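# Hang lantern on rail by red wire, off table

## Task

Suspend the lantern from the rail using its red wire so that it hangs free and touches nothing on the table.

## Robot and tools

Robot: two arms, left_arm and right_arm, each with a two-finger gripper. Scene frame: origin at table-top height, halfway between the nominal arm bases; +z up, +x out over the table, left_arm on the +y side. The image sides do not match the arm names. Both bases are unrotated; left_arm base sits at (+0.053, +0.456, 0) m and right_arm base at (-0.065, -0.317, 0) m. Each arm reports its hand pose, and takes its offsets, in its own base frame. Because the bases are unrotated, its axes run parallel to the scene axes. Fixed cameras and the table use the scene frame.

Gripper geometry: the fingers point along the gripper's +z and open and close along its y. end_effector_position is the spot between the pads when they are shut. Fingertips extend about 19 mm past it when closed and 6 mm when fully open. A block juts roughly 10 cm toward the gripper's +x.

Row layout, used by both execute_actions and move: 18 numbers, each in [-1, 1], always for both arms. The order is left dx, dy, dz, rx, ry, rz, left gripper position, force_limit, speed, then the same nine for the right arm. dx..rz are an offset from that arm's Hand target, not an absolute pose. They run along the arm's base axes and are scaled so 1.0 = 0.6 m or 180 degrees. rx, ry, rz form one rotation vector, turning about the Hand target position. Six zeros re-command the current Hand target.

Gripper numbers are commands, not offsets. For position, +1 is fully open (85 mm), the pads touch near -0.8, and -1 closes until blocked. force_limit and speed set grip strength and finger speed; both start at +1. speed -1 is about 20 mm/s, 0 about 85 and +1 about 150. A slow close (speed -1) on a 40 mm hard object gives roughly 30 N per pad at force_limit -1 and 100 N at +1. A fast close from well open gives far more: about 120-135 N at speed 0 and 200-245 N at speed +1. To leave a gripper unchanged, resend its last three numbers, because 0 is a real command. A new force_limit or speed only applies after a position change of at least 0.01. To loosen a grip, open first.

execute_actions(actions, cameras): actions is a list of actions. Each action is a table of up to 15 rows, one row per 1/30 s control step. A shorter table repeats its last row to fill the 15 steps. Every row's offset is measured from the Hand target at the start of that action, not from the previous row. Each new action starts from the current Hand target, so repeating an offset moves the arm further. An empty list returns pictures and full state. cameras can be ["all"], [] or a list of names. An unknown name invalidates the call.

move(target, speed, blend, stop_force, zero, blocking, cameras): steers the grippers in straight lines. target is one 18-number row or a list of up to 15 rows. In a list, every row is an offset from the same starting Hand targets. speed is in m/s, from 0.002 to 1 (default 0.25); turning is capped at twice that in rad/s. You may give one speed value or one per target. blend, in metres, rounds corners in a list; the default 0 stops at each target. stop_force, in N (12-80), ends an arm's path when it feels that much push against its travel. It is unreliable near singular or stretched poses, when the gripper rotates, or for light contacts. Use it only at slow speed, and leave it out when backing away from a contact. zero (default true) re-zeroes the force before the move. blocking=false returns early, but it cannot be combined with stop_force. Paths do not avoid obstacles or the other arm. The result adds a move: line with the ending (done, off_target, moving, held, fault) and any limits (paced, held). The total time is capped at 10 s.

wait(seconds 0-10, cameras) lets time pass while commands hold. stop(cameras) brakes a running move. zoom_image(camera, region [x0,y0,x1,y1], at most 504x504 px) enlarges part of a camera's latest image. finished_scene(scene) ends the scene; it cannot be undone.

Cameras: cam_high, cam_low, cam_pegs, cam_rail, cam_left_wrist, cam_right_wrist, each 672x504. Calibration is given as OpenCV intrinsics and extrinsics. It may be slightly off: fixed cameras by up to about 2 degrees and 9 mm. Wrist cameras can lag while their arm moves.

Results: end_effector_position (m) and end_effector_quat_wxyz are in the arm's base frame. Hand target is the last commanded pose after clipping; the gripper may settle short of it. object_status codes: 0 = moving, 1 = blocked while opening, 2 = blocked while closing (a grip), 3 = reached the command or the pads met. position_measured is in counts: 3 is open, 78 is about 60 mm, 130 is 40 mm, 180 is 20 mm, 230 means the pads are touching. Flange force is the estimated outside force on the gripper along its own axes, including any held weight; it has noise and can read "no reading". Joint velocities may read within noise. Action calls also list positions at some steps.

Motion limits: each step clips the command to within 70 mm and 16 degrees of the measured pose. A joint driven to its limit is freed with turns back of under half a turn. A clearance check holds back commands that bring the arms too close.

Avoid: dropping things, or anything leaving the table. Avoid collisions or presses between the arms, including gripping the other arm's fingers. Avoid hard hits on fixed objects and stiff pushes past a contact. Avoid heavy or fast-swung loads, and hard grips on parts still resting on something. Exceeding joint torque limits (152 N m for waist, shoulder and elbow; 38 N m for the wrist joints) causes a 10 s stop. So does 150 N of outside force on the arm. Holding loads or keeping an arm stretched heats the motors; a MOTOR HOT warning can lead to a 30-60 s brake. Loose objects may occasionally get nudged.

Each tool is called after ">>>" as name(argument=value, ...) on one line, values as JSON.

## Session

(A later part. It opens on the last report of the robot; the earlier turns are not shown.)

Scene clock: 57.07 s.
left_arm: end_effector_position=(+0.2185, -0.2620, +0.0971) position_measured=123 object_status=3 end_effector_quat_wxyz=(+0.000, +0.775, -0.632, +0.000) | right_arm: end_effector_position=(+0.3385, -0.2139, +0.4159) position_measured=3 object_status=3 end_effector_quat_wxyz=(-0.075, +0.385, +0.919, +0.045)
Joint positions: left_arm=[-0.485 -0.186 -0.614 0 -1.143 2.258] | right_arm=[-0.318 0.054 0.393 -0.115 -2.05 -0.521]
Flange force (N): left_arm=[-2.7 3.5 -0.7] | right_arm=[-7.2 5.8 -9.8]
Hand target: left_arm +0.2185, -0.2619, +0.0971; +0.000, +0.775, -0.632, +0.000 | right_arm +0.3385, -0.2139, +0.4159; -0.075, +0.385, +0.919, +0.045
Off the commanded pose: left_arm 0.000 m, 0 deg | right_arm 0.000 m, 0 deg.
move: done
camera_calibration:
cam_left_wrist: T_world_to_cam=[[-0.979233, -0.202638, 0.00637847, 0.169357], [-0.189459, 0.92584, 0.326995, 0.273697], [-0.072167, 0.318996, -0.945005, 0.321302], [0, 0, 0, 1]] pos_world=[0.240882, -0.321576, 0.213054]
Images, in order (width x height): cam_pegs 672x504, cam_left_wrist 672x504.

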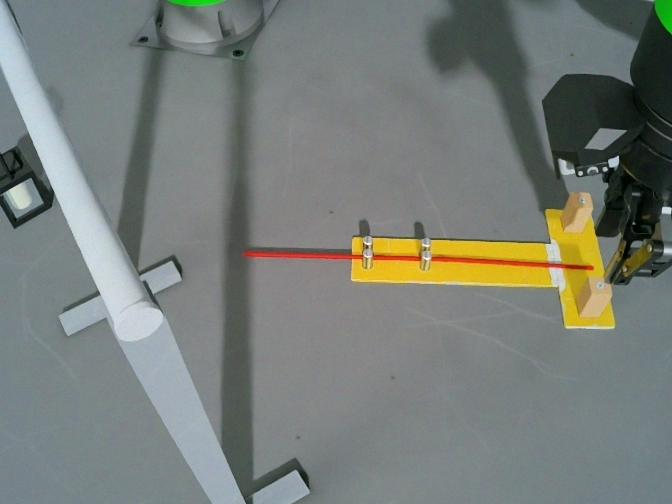

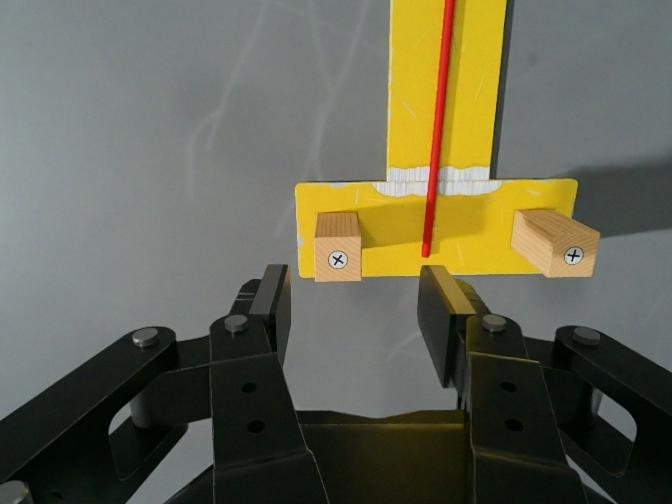

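>>> move(target=[[0.014,-0.002,0,0,0,0,0.05,-1,-0.5,0,0,0,0,0,0,1,1,1],[0.014,-0.002,-0.11,0,0,0,0.05,-1,-0.5,0,0,0,0,0,0,1,1,1]], speed=0.05, stop_force=15, cameras=["cam_left_wrist"])

>>> move(target=[0,0,0,0,0,0,-1,-1,-1,0,0,0,0,0,0,1,1,1], cameras=["all"])

Scene clock: 60.10 s.
left_arm: end_effector_position=(+0.2269, -0.2631, +0.0311) position_measured=123 object_status=3 end_effector_quat_wxyz=(+0.000, +0.775, -0.632, +0.000) | right_arm: end_effector_position=(+0.3385, -0.2139, +0.4159) position_measured=3 object_status=3 end_effector_quat_wxyz=(-0.075, +0.385, +0.919, +0.045)
Joint positions: left_arm=[-0.476 -0.066 -0.689 0 -0.948 2.249] | right_arm=[-0.318 0.054 0.393 -0.115 -2.05 -0.521]
Flange force (N): left_arm=[-3.9 5.6 -2.1] | right_arm=[-5.5 5.6 -8.4]
Hand target: left_arm +0.2269, -0.2631, +0.0311; +0.000, +0.775, -0.632, +0.000 | right_arm +0.3385, -0.2139, +0.4159; -0.075, +0.385, +0.919, +0.045
Off the commanded pose: left_arm 0.000 m, 0 deg | right_arm 0.000 m, 0 deg.
move: done
camera_calibration:
cam_left_wrist: T_world_to_cam=[[-0.979252, -0.202547, 0.0064116, 0.177809], [-0.189362, 0.92586, 0.326994, 0.297872], [-0.0721678, 0.318995, -0.945005, 0.259889], [0, 0, 0, 1]] pos_world=[0.249281, -0.322676, 0.147054]
Images, in order (width x height): cam_left_wrist 672x504.

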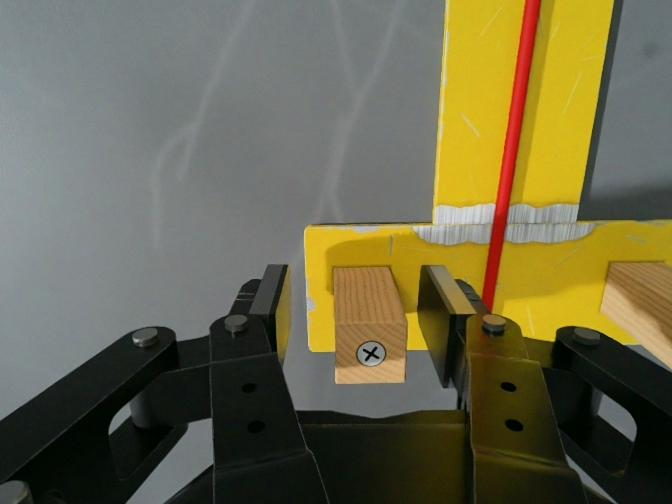

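Scene clock: 61.47 s.
left_arm: end_effector_position=(+0.2269, -0.2631, +0.0311) position_measured=181 object_status=0 end_effector_quat_wxyz=(+0.000, +0.775, -0.632, +0.000) | right_arm: end_effector_position=(+0.3385, -0.2139, +0.4159) position_measured=3 object_status=3 end_effector_quat_wxyz=(-0.075, +0.385, +0.919, +0.045)
Joint positions: left_arm=[-0.476 -0.066 -0.689 0 -0.948 2.249] | right_arm=[-0.318 0.054 0.393 -0.115 -2.05 -0.521]
Flange force (N): left_arm=[-7.7 9.1 -19.0] | right_arm=[-6.7 6.0 -9.5]
Hand target: left_arm +0.2269, -0.2631, +0.0311; +0.000, +0.775, -0.632, +0.000 | right_arm +0.3385, -0.2139, +0.4159; -0.075, +0.385, +0.919, +0.045
Off the commanded pose: left_arm 0.000 m, 0 deg | right_arm 0.000 m, 0 deg.
move: done
camera_calibration:
cam_left_wrist: T_world_to_cam=[[-0.979233, -0.202637, 0.00637873, 0.177781], [-0.189458, 0.92584, 0.326995, 0.297889], [-0.072167, 0.318995, -0.945005, 0.259889], [0, 0, 0, 1]] pos_world=[0.249282, -0.322676, 0.147054]
cam_right_wrist: T_world_to_cam=[[0.718738, 0.695198, 0.0107564, -0.0885396], [0.680961, -0.706974, 0.190997, -0.445944], [0.140385, -0.129952, -0.981532, 0.455868], [0, 0, 0, 1]] pos_world=[0.30331, -0.194477, 0.533575]

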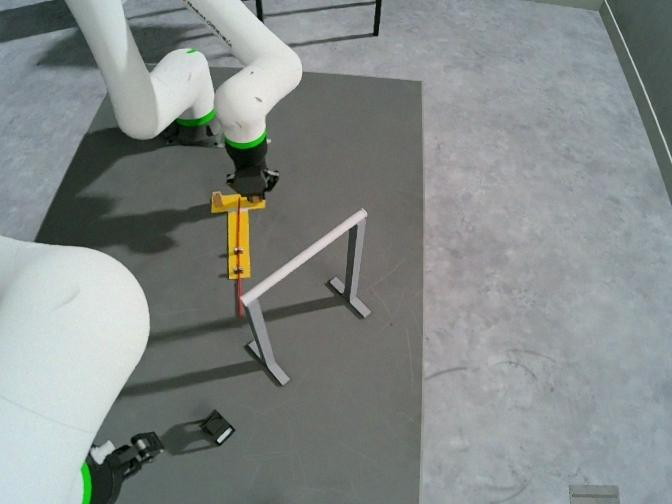

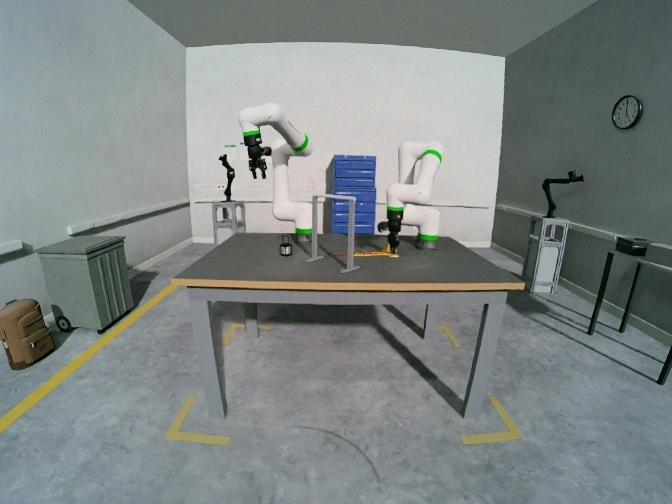

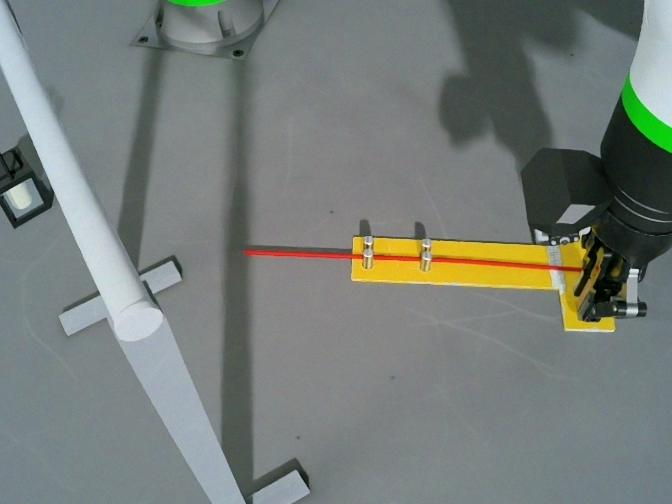

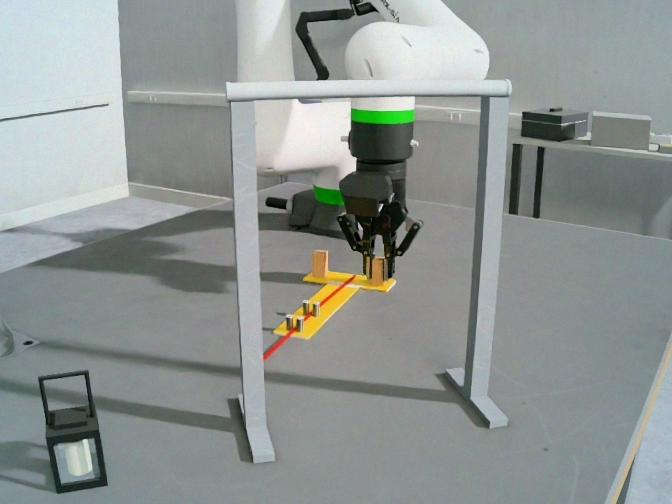

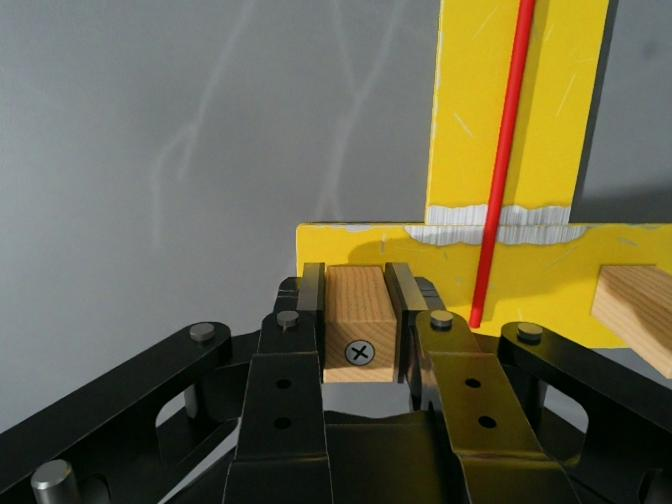

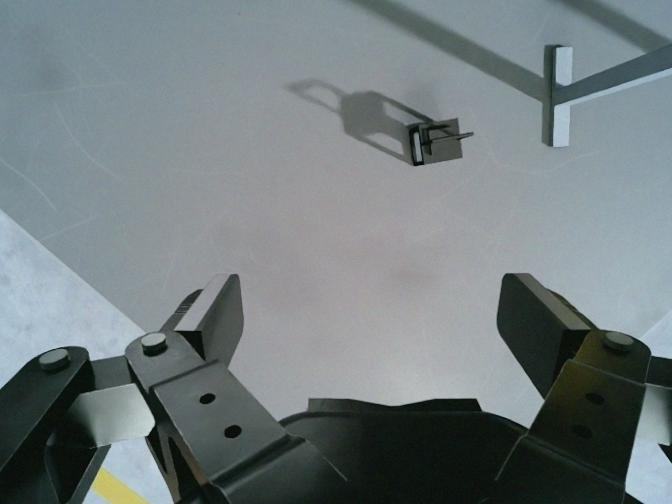

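>>> move(target=[[0,0,0,0,0,0,-1,-1,-1,-0.231,0.39,0,0.026,-0.07,0.82,0.05,-1,-0.5],[0,0,0,0,0,0,-1,-1,-1,0.018,0.782,-0.47,0.026,-0.07,0.82,0.05,-1,-0.5]], blend=[0.05,0], cameras=["cam_pegs","cam_right_wrist","cam_high"])

Scene clock: 78.13 s.
left_arm: end_effector_position=(+0.2269, -0.2631, +0.0311) position_measured=181 object_status=2 end_effector_quat_wxyz=(+0.000, +0.775, -0.632, +0.000) | right_arm: end_effector_position=(+0.3493, +0.2553, +0.1339) position_measured=123 object_status=3 end_effector_quat_wxyz=(+0.000, +0.781, -0.625, +0.000)
Joint positions: left_arm=[-0.476 -0.066 -0.689 0 -0.948 2.249] | right_arm=[0.936 0.023 -0.33 0 -1.219 0.856]
Flange force (N): left_arm=[-8.6 7.8 -18.9] | right_arm=[-7.1 -7.2 -2.5]
Hand target: left_arm +0.2269, -0.2631, +0.0311; +0.000, +0.775, -0.632, +0.000 | right_arm +0.3493, +0.2553, +0.1339; +0.000, +0.781, -0.625, +0.000
Off the commanded pose: left_arm 0.000 m, 0 deg | right_arm 0.000 m, 0 deg.
move: done
camera_calibration:
cam_right_wrist: T_world_to_cam=[[-0.977612, -0.210029, -0.0127555, 0.407267], [-0.200646, 0.91225, 0.357129, -0.195539], [-0.0633712, 0.351693, -0.933968, 0.180477], [0, 0, 0, 1]] pos_world=[0.370352, 0.200446, 0.243587]
Images, in order (width x height): cam_high 672x504, cam_pegs 672x504, cam_right_wrist 672x504.

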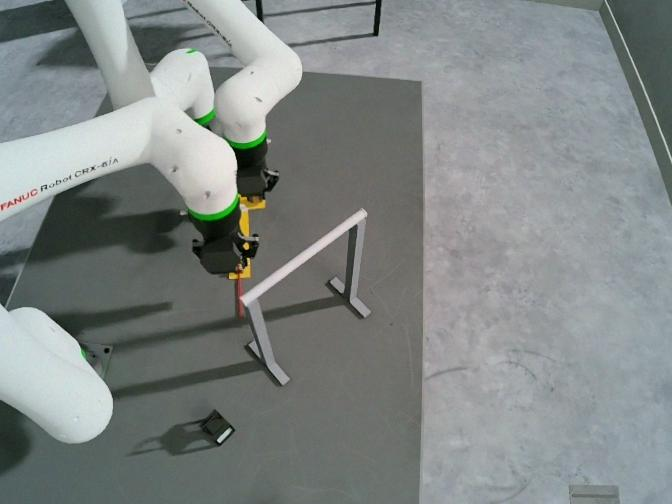

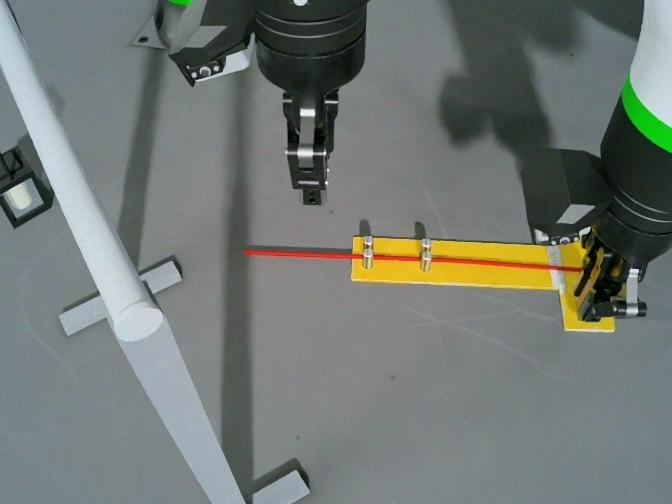

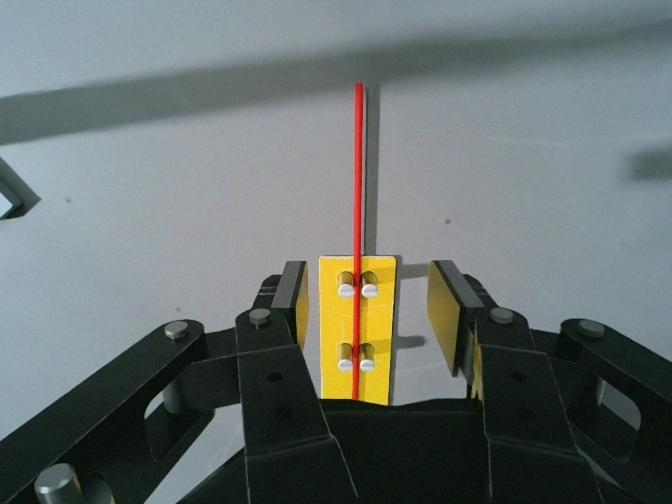

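>>> move(target=[[0,0,0,0,0,0,-1,-1,-1,0,0,-0.14,0,0,0,-0.38,-1,-0.5]])

>>> move(target=[[0,0,0,0,0,0,-1,-1,-1,0,0,-0.07,0,0,0,-0.38,-1,-0.5]], speed=0.008, stop_force=12, cameras=["cam_right_wrist"])

Scene clock: 79.73 s.
left_arm: end_effector_position=(+0.2269, -0.2631, +0.0311) position_measured=181 object_status=2 end_effector_quat_wxyz=(+0.000, +0.775, -0.632, +0.000) | right_arm: end_effector_position=(+0.3492, +0.2554, +0.0499) position_measured=177 object_status=3 end_effector_quat_wxyz=(+0.000, +0.781, -0.625, +0.000)
Joint positions: left_arm=[-0.476 -0.066 -0.689 0 -0.948 2.249] | right_arm=[0.936 0.121 -0.443 -0.001 -1.008 0.856]
Flange force (N): left_arm=[-7.8 8.5 -18.8] | right_arm=[-7.4 -7.4 0.2]
Hand target: left_arm +0.2269, -0.2631, +0.0311; +0.000, +0.775, -0.632, +0.000 | right_arm +0.3493, +0.2553, +0.0499; +0.000, +0.781, -0.625, +0.000
Off the commanded pose: left_arm 0.000 m, 0 deg | right_arm 0.000 m, 0 deg.
move: done

Scene clock: 84.03 s.
left_arm: end_effector_position=(+0.2269, -0.2631, +0.0311) position_measured=181 object_status=2 end_effector_quat_wxyz=(+0.000, +0.775, -0.632, +0.000) | right_arm: end_effector_position=(+0.3493, +0.2554, +0.0206) position_measured=177 object_status=3 end_effector_quat_wxyz=(+0.000, +0.781, -0.625, +0.000)
Joint positions: left_arm=[-0.476 -0.066 -0.689 0 -0.948 2.249] | right_arm=[0.936 0.166 -0.473 -0.001 -0.933 0.856]
Flange force (N): left_arm=[-7.9 8.1 -19.1] | right_arm=[-4.2 2.1 -32.1]
Hand target: left_arm +0.2269, -0.2631, +0.0311; +0.000, +0.775, -0.632, +0.000 | right_arm +0.3493, +0.2554, +0.0206; +0.000, +0.781, -0.625, +0.000 (not the last commanded pose)
Off the commanded pose: left_arm 0.000 m, 0 deg | right_arm 0.013 m, 0 deg.
move: contact (right_arm)
camera_calibration:
cam_right_wrist: T_world_to_cam=[[-0.977639, -0.209898, -0.0128325, 0.405934], [-0.200546, 0.912245, 0.357197, -0.155157], [-0.0632685, 0.351783, -0.933941, 0.0744766], [0, 0, 0, 1]] pos_world=[0.370453, 0.200546, 0.130188]
Images, in order (width x height): cam_right_wrist 672x504.

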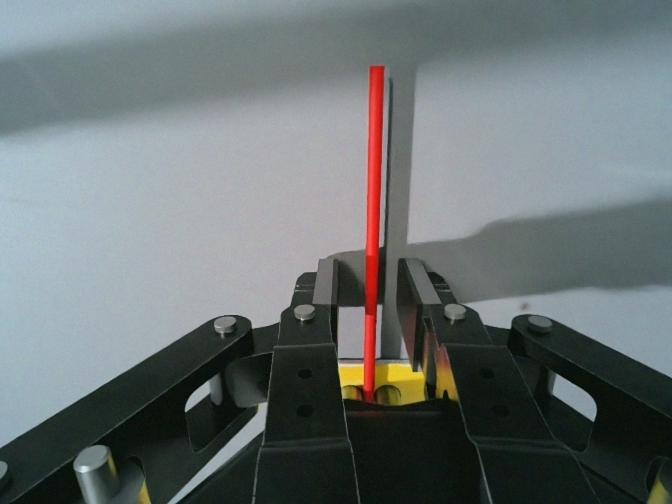

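>>> move(target=[[0,0,0,0,0,0,-1,-1,-1,0,0,0.0042,0,0,0,-0.38,-1,-0.5]])

>>> move(target=[[0,0,0,0,0,0,-1,-1,-1,0,0,0,0,0,0,-1,0,-1]], cameras=["cam_right_wrist"])

Scene clock: 85.27 s.
left_arm: end_effector_position=(+0.2269, -0.2631, +0.0311) position_measured=181 object_status=2 end_effector_quat_wxyz=(+0.000, +0.775, -0.632, +0.000) | right_arm: end_effector_position=(+0.3493, +0.2554, +0.0231) position_measured=177 object_status=3 end_effector_quat_wxyz=(+0.000, +0.781, -0.625, +0.000)
Joint positions: left_arm=[-0.476 -0.066 -0.689 0 -0.948 2.249] | right_arm=[0.936 0.162 -0.47 -0.001 -0.939 0.856]
Flange force (N): left_arm=[-7.7 8.5 -19.0] | right_arm=[-7.5 -6.3 0.0]
Hand target: left_arm +0.2269, -0.2631, +0.0311; +0.000, +0.775, -0.632, +0.000 | right_arm +0.3493, +0.2554, +0.0231; +0.000, +0.781, -0.625, +0.000
Off the commanded pose: left_arm 0.000 m, 0 deg | right_arm 0.000 m, 0 deg.
move: done

Scene clock: 86.70 s.
left_arm: end_effector_position=(+0.2269, -0.2632, +0.0311) position_measured=181 object_status=2 end_effector_quat_wxyz=(+0.000, +0.775, -0.632, +0.000) | right_arm: end_effector_position=(+0.3493, +0.2554, +0.0231) position_measured=226 object_status=0 end_effector_quat_wxyz=(+0.000, +0.781, -0.625, +0.000)
Joint positions: left_arm=[-0.476 -0.066 -0.689 0 -0.948 2.249] | right_arm=[0.936 0.162 -0.47 -0.001 -0.939 0.856]
Flange force (N): left_arm=[-6.5 7.8 -16.8] | right_arm=[-6.5 -5.1 0.4]
Hand target: left_arm +0.2269, -0.2631, +0.0311; +0.000, +0.775, -0.632, +0.000 | right_arm +0.3493, +0.2554, +0.0231; +0.000, +0.781, -0.625, +0.000
Off the commanded pose: left_arm 0.000 m, 0 deg | right_arm 0.000 m, 0 deg.
move: done
camera_calibration:
cam_right_wrist: T_world_to_cam=[[-0.977633, -0.209931, -0.0127408, 0.405958], [-0.200544, 0.912238, 0.357216, -0.156052], [-0.0633681, 0.351781, -0.933935, 0.0768481], [0, 0, 0, 1]] pos_world=[0.370452, 0.200546, 0.132688]
Images, in order (width x height): cam_right_wrist 672x504.

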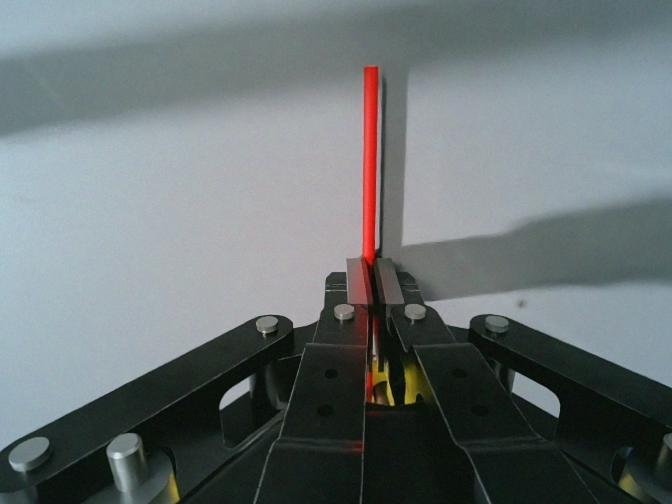

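>>> move(target=[[0,0,0,0,0,0,-1,-1,-1,-0.0422,0,0.001,0,0,-0.1667,-1,0,-1],[0,0,0,0,0,0,-1,-1,-1,-0.0767,0.0203,0.002,0,0,-0.3333,-1,0,-1]], speed=0.1, blend=[0.01,0], cameras=["cam_pegs","cam_right_wrist","cam_left_wrist"])

Scene clock: 93.90 s.
left_arm: end_effector_position=(+0.2269, -0.2631, +0.0311) position_measured=181 object_status=2 end_effector_quat_wxyz=(+0.000, +0.775, -0.632, +0.000) | right_arm: end_effector_position=(+0.3033, +0.2676, +0.0243) position_measured=226 object_status=2 end_effector_quat_wxyz=(+0.000, -0.364, +0.932, +0.000)
Joint positions: left_arm=[-0.476 -0.066 -0.689 0 -0.948 2.249] | right_arm=[1.05 0.093 -0.546 -0.001 -0.931 -0.305]
Flange force (N): left_arm=[-13.8 4.2 -13.7] | right_arm=[-6.6 -0.3 2.1]
Hand target: left_arm +0.2269, -0.2631, +0.0311; +0.000, +0.775, -0.632, +0.000 | right_arm +0.3033, +0.2676, +0.0243; +0.000, -0.364, +0.932, +0.000
Off the commanded pose: left_arm 0.000 m, 0 deg | right_arm 0.000 m, 0 deg.
move: done
camera_calibration:
cam_left_wrist: T_world_to_cam=[[-0.979233, -0.202637, 0.00637873, 0.177781], [-0.189458, 0.92584, 0.326995, 0.297889], [-0.072167, 0.318995, -0.945005, 0.259889], [0, 0, 0, 1]] pos_world=[0.249282, -0.322676, 0.147054]
cam_right_wrist: T_world_to_cam=[[-0.670756, 0.741567, -0.0128231, 0.0159021], [0.689616, 0.629943, 0.357213, -0.371242], [0.272976, 0.23076, -0.933935, 0.00114702], [0, 0, 0, 1]] pos_world=[0.266368, 0.221804, 0.133888]
Images, in order (width x height): cam_pegs 672x504, cam_left_wrist 672x504, cam_right_wrist 672x504.

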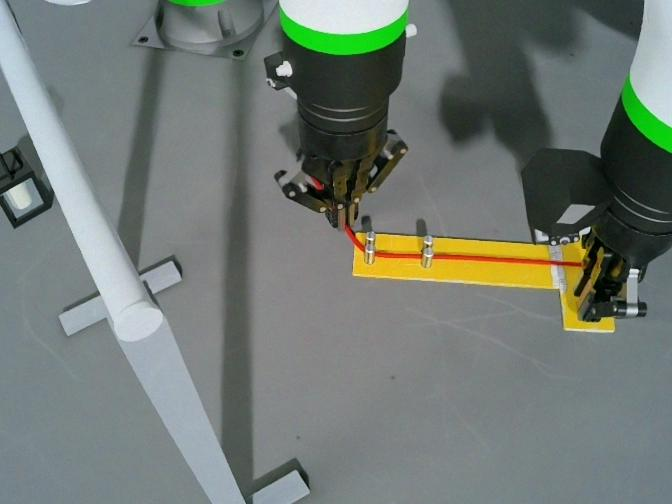

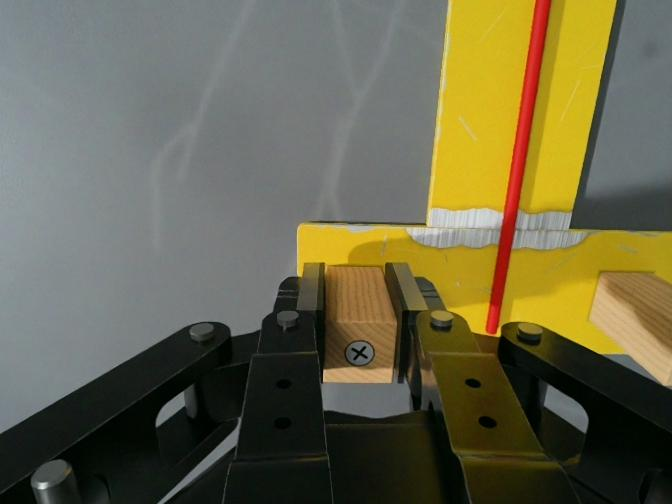

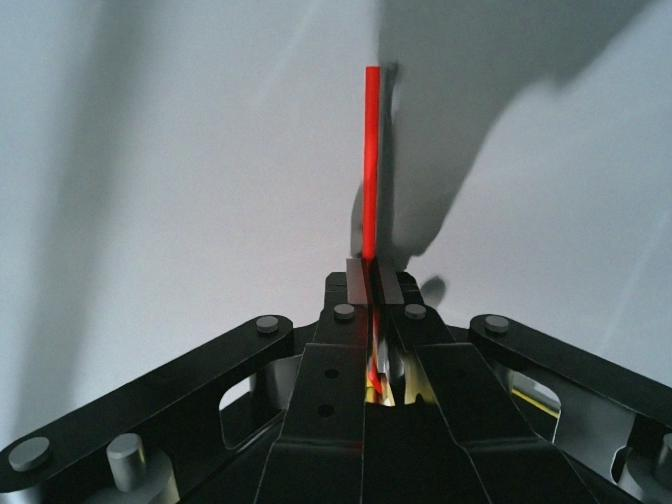

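>>> move(target=[[0,0,0,0,0,0,-1,-1,-1,-0.0176,0.032,0.001,0,0,-0.1667,-1,0,-1],[0,0,0,0,0,0,-1,-1,-1,-0.0171,0.0657,0.003,0,0,-0.3333,-1,0,-1],[0,0,0,0,0,0,-1,-1,-1,-0.011,0.0802,0.004,0,0,-0.4167,-1,0,-1]], speed=0.1, blend=[0.01,0.01,0], cameras=["cam_pegs","cam_right_wrist","cam_left_wrist"])

Scene clock: 101.47 s.
left_arm: end_effector_position=(+0.2269, -0.2631, +0.0311) position_measured=181 object_status=2 end_effector_quat_wxyz=(+0.000, +0.775, -0.632, +0.000) | right_arm: end_effector_position=(+0.2967, +0.3157, +0.0267) position_measured=226 object_status=2 end_effector_quat_wxyz=(+0.000, +0.279, +0.960, +0.000)
Joint positions: left_arm=[-0.476 -0.066 -0.689 0 -0.948 2.249] | right_arm=[1.121 0.156 -0.467 0 -0.947 -1.686]
Flange force (N): left_arm=[-26.7 1.2 -26.4] | right_arm=[-11.0 -12.6 6.2]
Hand target: left_arm +0.2269, -0.2631, +0.0311; +0.000, +0.775, -0.632, +0.000 | right_arm +0.2967, +0.3157, +0.0267; +0.000, +0.279, +0.960, +0.000
Off the commanded pose: left_arm 0.000 m, 0 deg | right_arm 0.000 m, 0 deg.
move: done
camera_calibration:
cam_left_wrist: T_world_to_cam=[[-0.979226, -0.20267, 0.0064707, 0.177755], [-0.189459, 0.925834, 0.327013, 0.297884], [-0.0722664, 0.318993, -0.944998, 0.259911], [0, 0, 0, 1]] pos_world=[0.249282, -0.322676, 0.147054]
cam_right_wrist: T_world_to_cam=[[0.542762, 0.839788, -0.0128352, -0.415234], [0.786926, -0.503137, 0.357213, -0.0690496], [0.293526, -0.203982, -0.933935, 0.125225], [0, 0, 0, 1]] pos_world=[0.242954, 0.339511, 0.136288]
Images, in order (width x height): cam_pegs 672x504, cam_left_wrist 672x504, cam_right_wrist 672x504.

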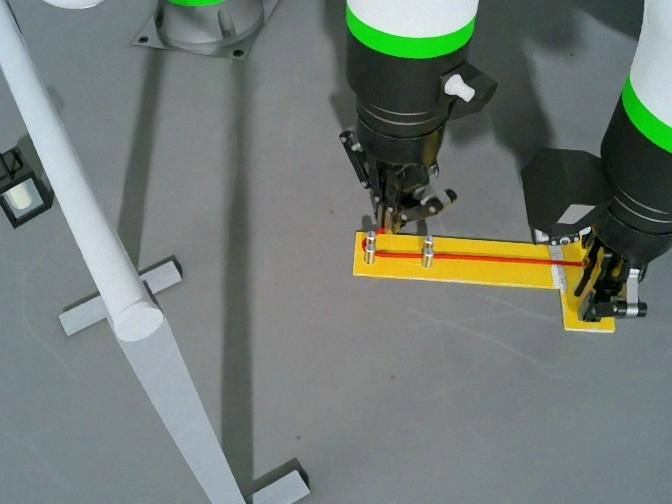

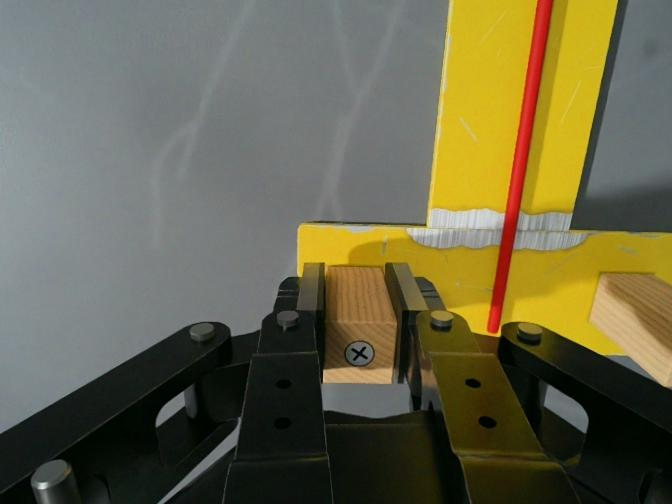

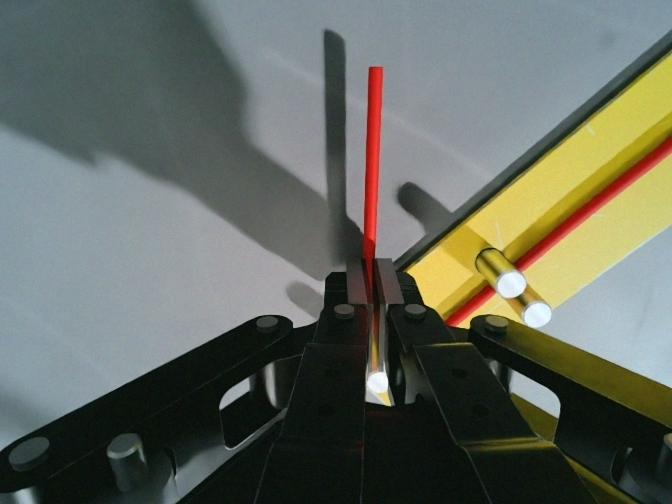

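>>> move(target=[[0,0,0,0,0,0,-1,-1,-1,0,0,0,0,0,0,-0.4,-1,-1],[0,0,0,0,0,0,-1,-1,-1,0,0,0.15,0,0,0,-0.4,-1,-1]], cameras=["cam_pegs","cam_right_wrist"])

Scene clock: 103.97 s.
left_arm: end_effector_position=(+0.2269, -0.2632, +0.0311) position_measured=181 object_status=2 end_effector_quat_wxyz=(+0.000, +0.775, -0.632, +0.000) | right_arm: end_effector_position=(+0.2967, +0.3157, +0.1166) position_measured=179 object_status=3 end_effector_quat_wxyz=(+0.000, +0.279, +0.960, +0.000)
Joint positions: left_arm=[-0.476 -0.066 -0.689 0 -0.948 2.249] | right_arm=[1.121 0.04 -0.356 0 -1.175 -1.686]
Flange force (N): left_arm=[-7.3 8.3 -9.8] | right_arm=[2.1 9.5 -1.4]
Hand target: left_arm +0.2269, -0.2631, +0.0311; +0.000, +0.775, -0.632, +0.000 | right_arm +0.2967, +0.3157, +0.1167; +0.000, +0.279, +0.960, +0.000
Off the commanded pose: left_arm 0.000 m, 0 deg | right_arm 0.000 m, 0 deg.
move: done
camera_calibration:
cam_right_wrist: T_world_to_cam=[[0.543028, 0.839617, -0.0128075, -0.414091], [0.786745, -0.503383, 0.357264, -0.101083], [0.293518, -0.204081, -0.933915, 0.20931], [0, 0, 0, 1]] pos_world=[0.242953, 0.33951, 0.226288]
Images, in order (width x height): cam_pegs 672x504, cam_right_wrist 672x504.

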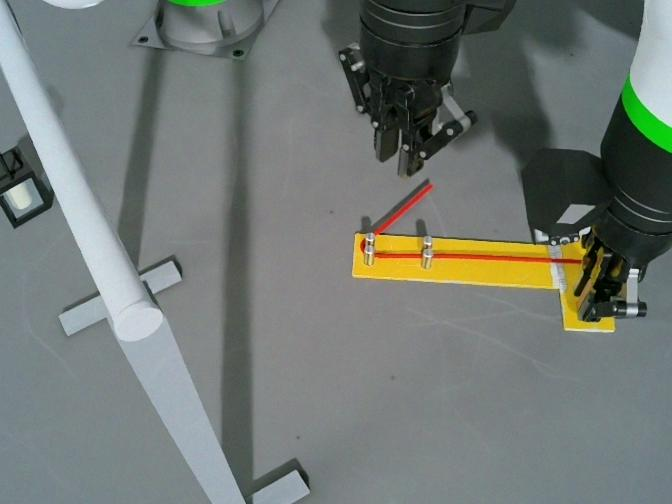

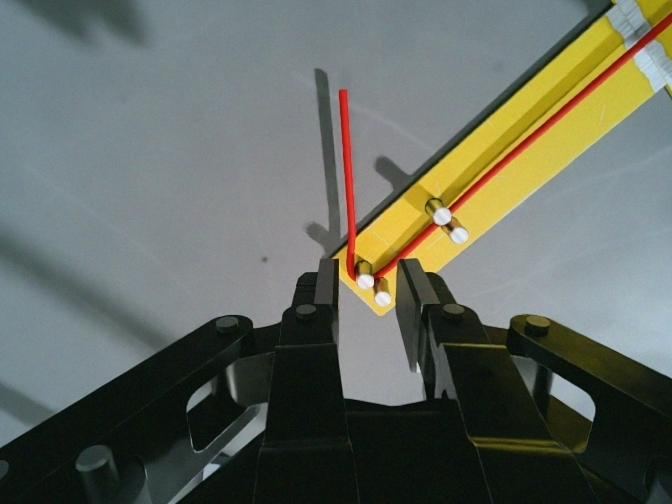

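>>> move(target=[[0,0,0,0,0,0,-1,-1,-1,0,0,-0.15,0,0,0,-0.4,-1,-1],[0,0,0,0,0,0,-1,-1,-1,0,0,-0.15,0,0,0,-1,0,-1],[0,0,0,0,0,0,-1,-1,-1,0.0254,-0.1138,-0.15,0,0,0,-1,0,-1]], speed=0.08, cameras=["cam_pegs","cam_right_wrist"])

Scene clock: 109.40 s.
left_arm: end_effector_position=(+0.2270, -0.2632, +0.0311) position_measured=181 object_status=2 end_effector_quat_wxyz=(+0.000, +0.775, -0.632, +0.000) | right_arm: end_effector_position=(+0.3119, +0.2475, +0.0267) position_measured=227 object_status=2 end_effector_quat_wxyz=(+0.000, +0.279, +0.960, +0.000)
Joint positions: left_arm=[-0.476 -0.066 -0.689 0 -0.948 2.249] | right_arm=[1.003 0.073 -0.562 0 -0.936 -1.568]
Flange force (N): left_arm=[-5.0 4.6 -6.4] | right_arm=[2.5 10.0 -0.4]
Hand target: left_arm +0.2269, -0.2631, +0.0311; +0.000, +0.775, -0.632, +0.000 | right_arm +0.3119, +0.2474, +0.0267; +0.000, +0.279, +0.960, +0.000
Off the commanded pose: left_arm 0.000 m, 0 deg | right_arm 0.000 m, 0 deg.
move: done
camera_calibration:
cam_right_wrist: T_world_to_cam=[[0.542838, 0.839739, -0.0128346, -0.366217], [0.786831, -0.503175, 0.357368, -0.115312], [0.293638, -0.204092, -0.933876, 0.106845], [0, 0, 0, 1]] pos_world=[0.258154, 0.27131, 0.136288]
Images, in order (width x height): cam_pegs 672x504, cam_right_wrist 672x504.

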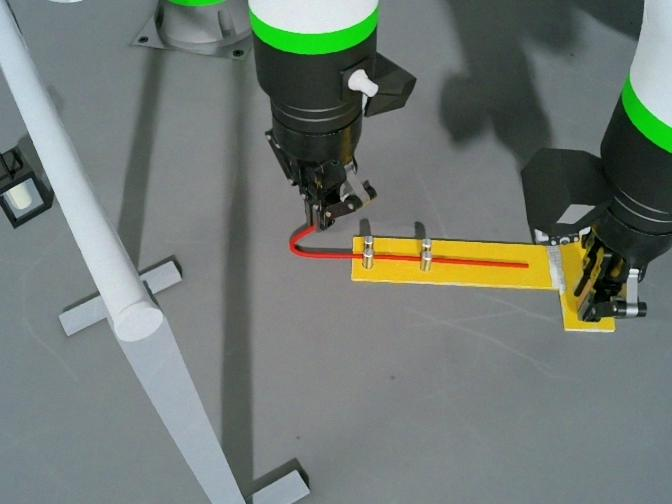

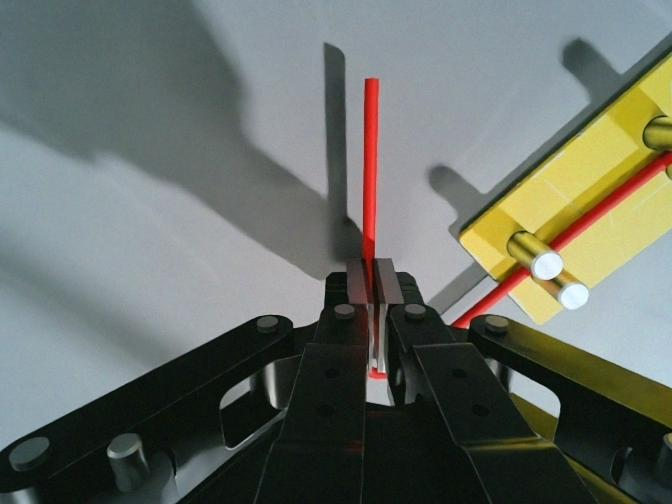

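>>> move(target=[[0,0,0,0,0,0,-1,-1,-1,0,0,0,0,0,0,-0.4,-1,-1],[0,0,0,0,0,0,-1,-1,-1,0,0,0.12,0,0,0,-0.4,-1,-1],[0,0,0,0,0,0,-1,-1,-1,0.0565,0.0357,0.15,0,0,0.75,-0.4,-1,-1]], cameras=["cam_pegs","cam_right_wrist"])

Scene clock: 117.37 s.
left_arm: end_effector_position=(+0.2269, -0.2631, +0.0311) position_measured=181 object_status=2 end_effector_quat_wxyz=(+0.000, +0.775, -0.632, +0.000) | right_arm: end_effector_position=(+0.3458, +0.2688, +0.1167) position_measured=179 object_status=3 end_effector_quat_wxyz=(+0.000, +0.781, -0.625, +0.000)
Joint positions: left_arm=[-0.476 -0.066 -0.689 0 -0.948 2.249] | right_arm=[0.962 0.053 -0.342 -0.001 -1.177 0.83]
Flange force (N): left_arm=[-2.9 3.3 -5.0] | right_arm=[-7.5 -5.5 -1.9]
Hand target: left_arm +0.2269, -0.2631, +0.0311; +0.000, +0.775, -0.632, +0.000 | right_arm +0.3458, +0.2688, +0.1167; +0.000, +0.781, -0.625, +0.000
Off the commanded pose: left_arm 0.000 m, 0 deg | right_arm 0.000 m, 0 deg.
move: done
camera_calibration:
cam_right_wrist: T_world_to_cam=[[-0.977639, -0.209898, -0.0128325, 0.406558], [-0.200546, 0.912245, 0.357197, -0.20241], [-0.0632685, 0.351783, -0.933941, 0.159293], [0, 0, 0, 1]] pos_world=[0.366953, 0.213946, 0.226288]
Images, in order (width x height): cam_pegs 672x504, cam_right_wrist 672x504.

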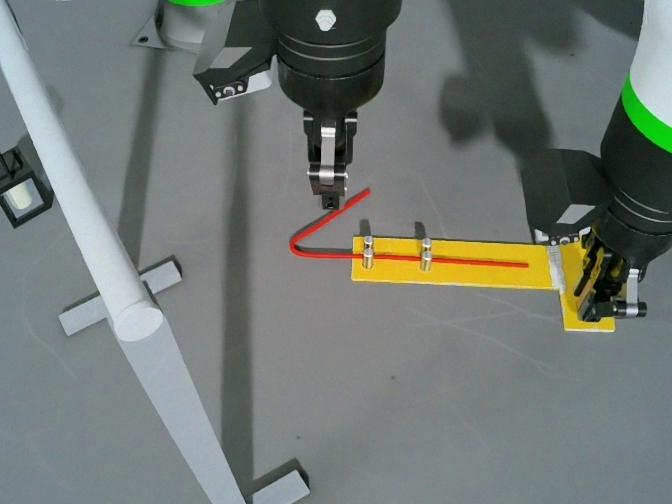

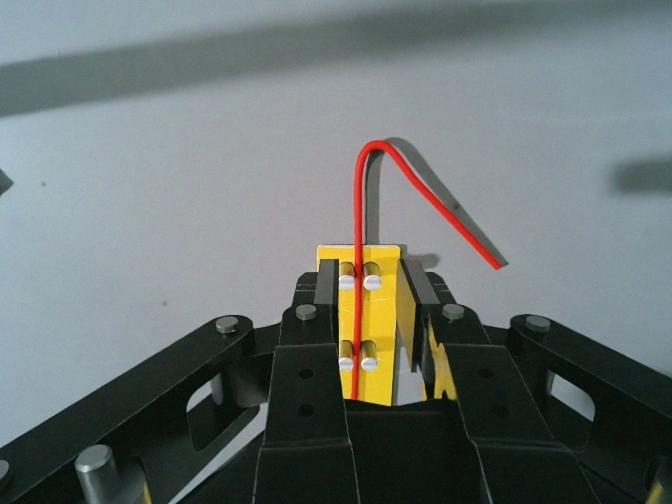

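>>> move(target=[[0,0,0,0,0,0,-1,-1,-1,0,0,-0.1,0,0,0,-0.4,-1,-1],[0,0,0,0,0,0,-1,-1,-1,0,0,-0.156,0,0,0,-0.4,-1,-1]], speed=[0.15,0.03], cameras=["cam_right_wrist"])

>>> move(target=[[0,0,0,0,0,0,-1,-1,-1,0,0,0,0,0,0,-1,0,-1]], cameras=["cam_right_wrist","cam_pegs"])

Scene clock: 121.37 s.
left_arm: end_effector_position=(+0.2269, -0.2631, +0.0311) position_measured=181 object_status=2 end_effector_quat_wxyz=(+0.000, +0.775, -0.632, +0.000) | right_arm: end_effector_position=(+0.3458, +0.2688, +0.0231) position_measured=179 object_status=3 end_effector_quat_wxyz=(+0.000, +0.781, -0.625, +0.000)
Joint positions: left_arm=[-0.476 -0.066 -0.689 0 -0.948 2.249] | right_arm=[0.962 0.174 -0.456 -0.001 -0.942 0.83]
Flange force (N): left_arm=[-2.7 3.2 -4.7] | right_arm=[-7.5 -6.7 0.2]
Hand target: left_arm +0.2269, -0.2631, +0.0311; +0.000, +0.775, -0.632, +0.000 | right_arm +0.3458, +0.2688, +0.0231; +0.000, +0.781, -0.625, +0.000
Off the commanded pose: left_arm 0.000 m, 0 deg | right_arm 0.000 m, 0 deg.
move: done
camera_calibration:
cam_right_wrist: T_world_to_cam=[[-0.977639, -0.209898, -0.0128325, 0.405357], [-0.200546, 0.912245, 0.357197, -0.168976], [-0.0632685, 0.351783, -0.933941, 0.0718761], [0, 0, 0, 1]] pos_world=[0.366953, 0.213946, 0.132688]
Images, in order (width x height): cam_right_wrist 672x504.

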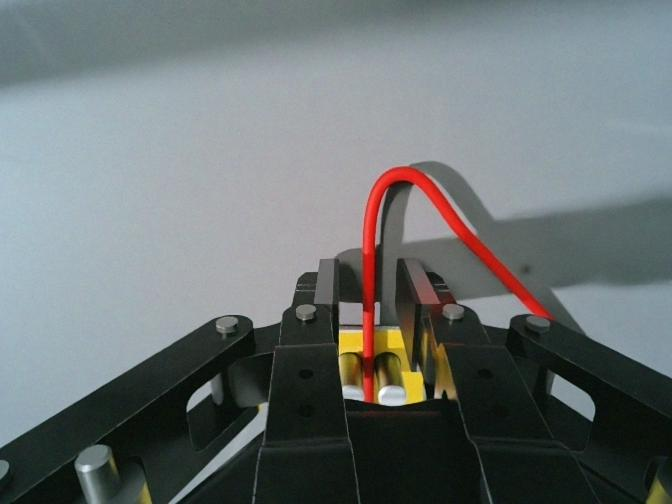

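Scene clock: 122.77 s.
left_arm: end_effector_position=(+0.2269, -0.2631, +0.0311) position_measured=181 object_status=2 end_effector_quat_wxyz=(+0.000, +0.775, -0.632, +0.000) | right_arm: end_effector_position=(+0.3458, +0.2688, +0.0231) position_measured=226 object_status=0 end_effector_quat_wxyz=(+0.000, +0.781, -0.625, +0.000)
Joint positions: left_arm=[-0.476 -0.066 -0.689 0 -0.948 2.249] | right_arm=[0.962 0.174 -0.456 -0.001 -0.942 0.83]
Flange force (N): left_arm=[-3.7 4.2 -5.4] | right_arm=[-7.1 -4.6 0.1]
Hand target: left_arm +0.2269, -0.2631, +0.0311; +0.000, +0.775, -0.632, +0.000 | right_arm +0.3458, +0.2688, +0.0231; +0.000, +0.781, -0.625, +0.000
Off the commanded pose: left_arm 0.000 m, 0 deg | right_arm 0.000 m, 0 deg.
move: done
camera_calibration:
cam_right_wrist: T_world_to_cam=[[-0.977639, -0.209898, -0.0128325, 0.405357], [-0.200546, 0.912245, 0.357197, -0.168976], [-0.0632685, 0.351783, -0.933941, 0.0718761], [0, 0, 0, 1]] pos_world=[0.366953, 0.213946, 0.132688]
Images, in order (width x height): cam_pegs 672x504, cam_right_wrist 672x504.

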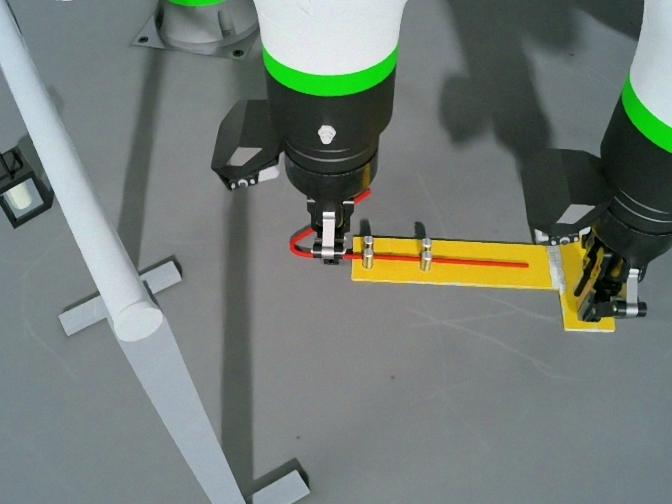

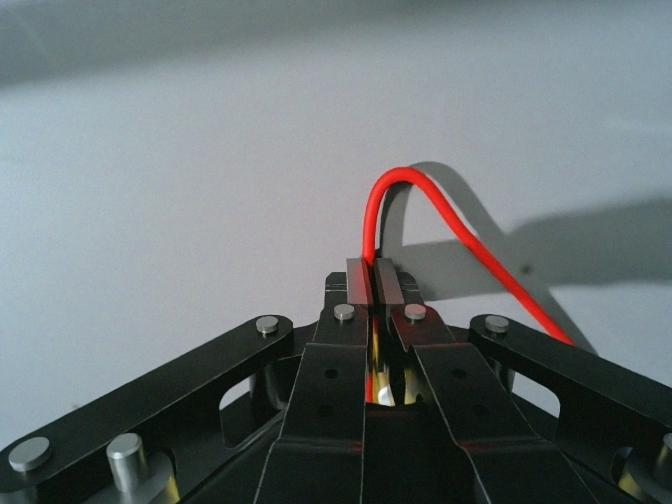

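>>> move(target=[[0,0,0,0,0,0,0.05,-1,-0.5,0,0,0,0,0,0,-1,0,-1],[0,0,0.13,0,0,0,0.05,-1,-0.5,0,0,0,0,0,0,-1,0,-1],[0,0,0.13,0,0,-0.5,0.05,-1,-0.5,0,0,0,0,0,0,-1,0,-1],[0,0,0.13,0,0,-0.99,0.05,-1,-0.5,0,0,0,0,0,0,-1,0,-1]], cameras=["cam_left_wrist","cam_pegs"])

Scene clock: 133.47 s.
left_arm: end_effector_position=(+0.2269, -0.2631, +0.1091) position_measured=123 object_status=3 end_effector_quat_wxyz=(+0.000, +0.620, +0.785, +0.000) | right_arm: end_effector_position=(+0.3458, +0.2688, +0.0231) position_measured=226 object_status=2 end_effector_quat_wxyz=(+0.000, +0.781, -0.625, +0.000)
Joint positions: left_arm=[-0.476 -0.181 -0.58 0 -1.173 -0.861] | right_arm=[0.962 0.174 -0.456 -0.001 -0.942 0.83]
Flange force (N): left_arm=[5.0 -5.3 0.1] | right_arm=[-7.3 -5.5 0.5]
Hand target: left_arm +0.2269, -0.2631, +0.1091; +0.000, +0.620, +0.785, +0.000 | right_arm +0.3458, +0.2688, +0.0231; +0.000, +0.781, -0.625, +0.000
Off the commanded pose: left_arm 0.000 m, 0 deg | right_arm 0.000 m, 0 deg.
move: done
camera_calibration:
cam_left_wrist: T_world_to_cam=[[0.972377, 0.233327, 0.00644498, -0.150936], [0.218458, -0.919441, 0.326963, -0.305732], [0.0822152, -0.316524, -0.945015, 0.13134], [0, 0, 0, 1]] pos_world=[0.202758, -0.204313, 0.225054]
Images, in order (width x height): cam_pegs 672x504, cam_left_wrist 672x504.

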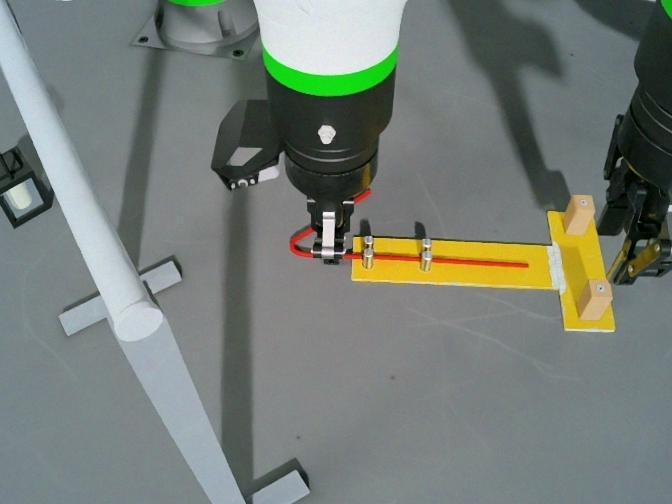

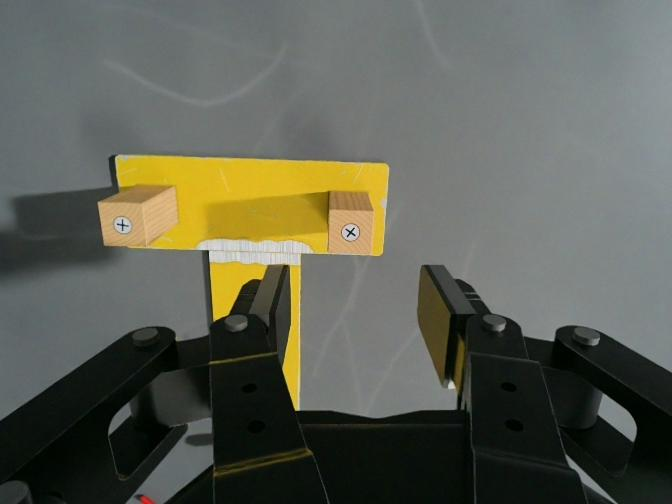

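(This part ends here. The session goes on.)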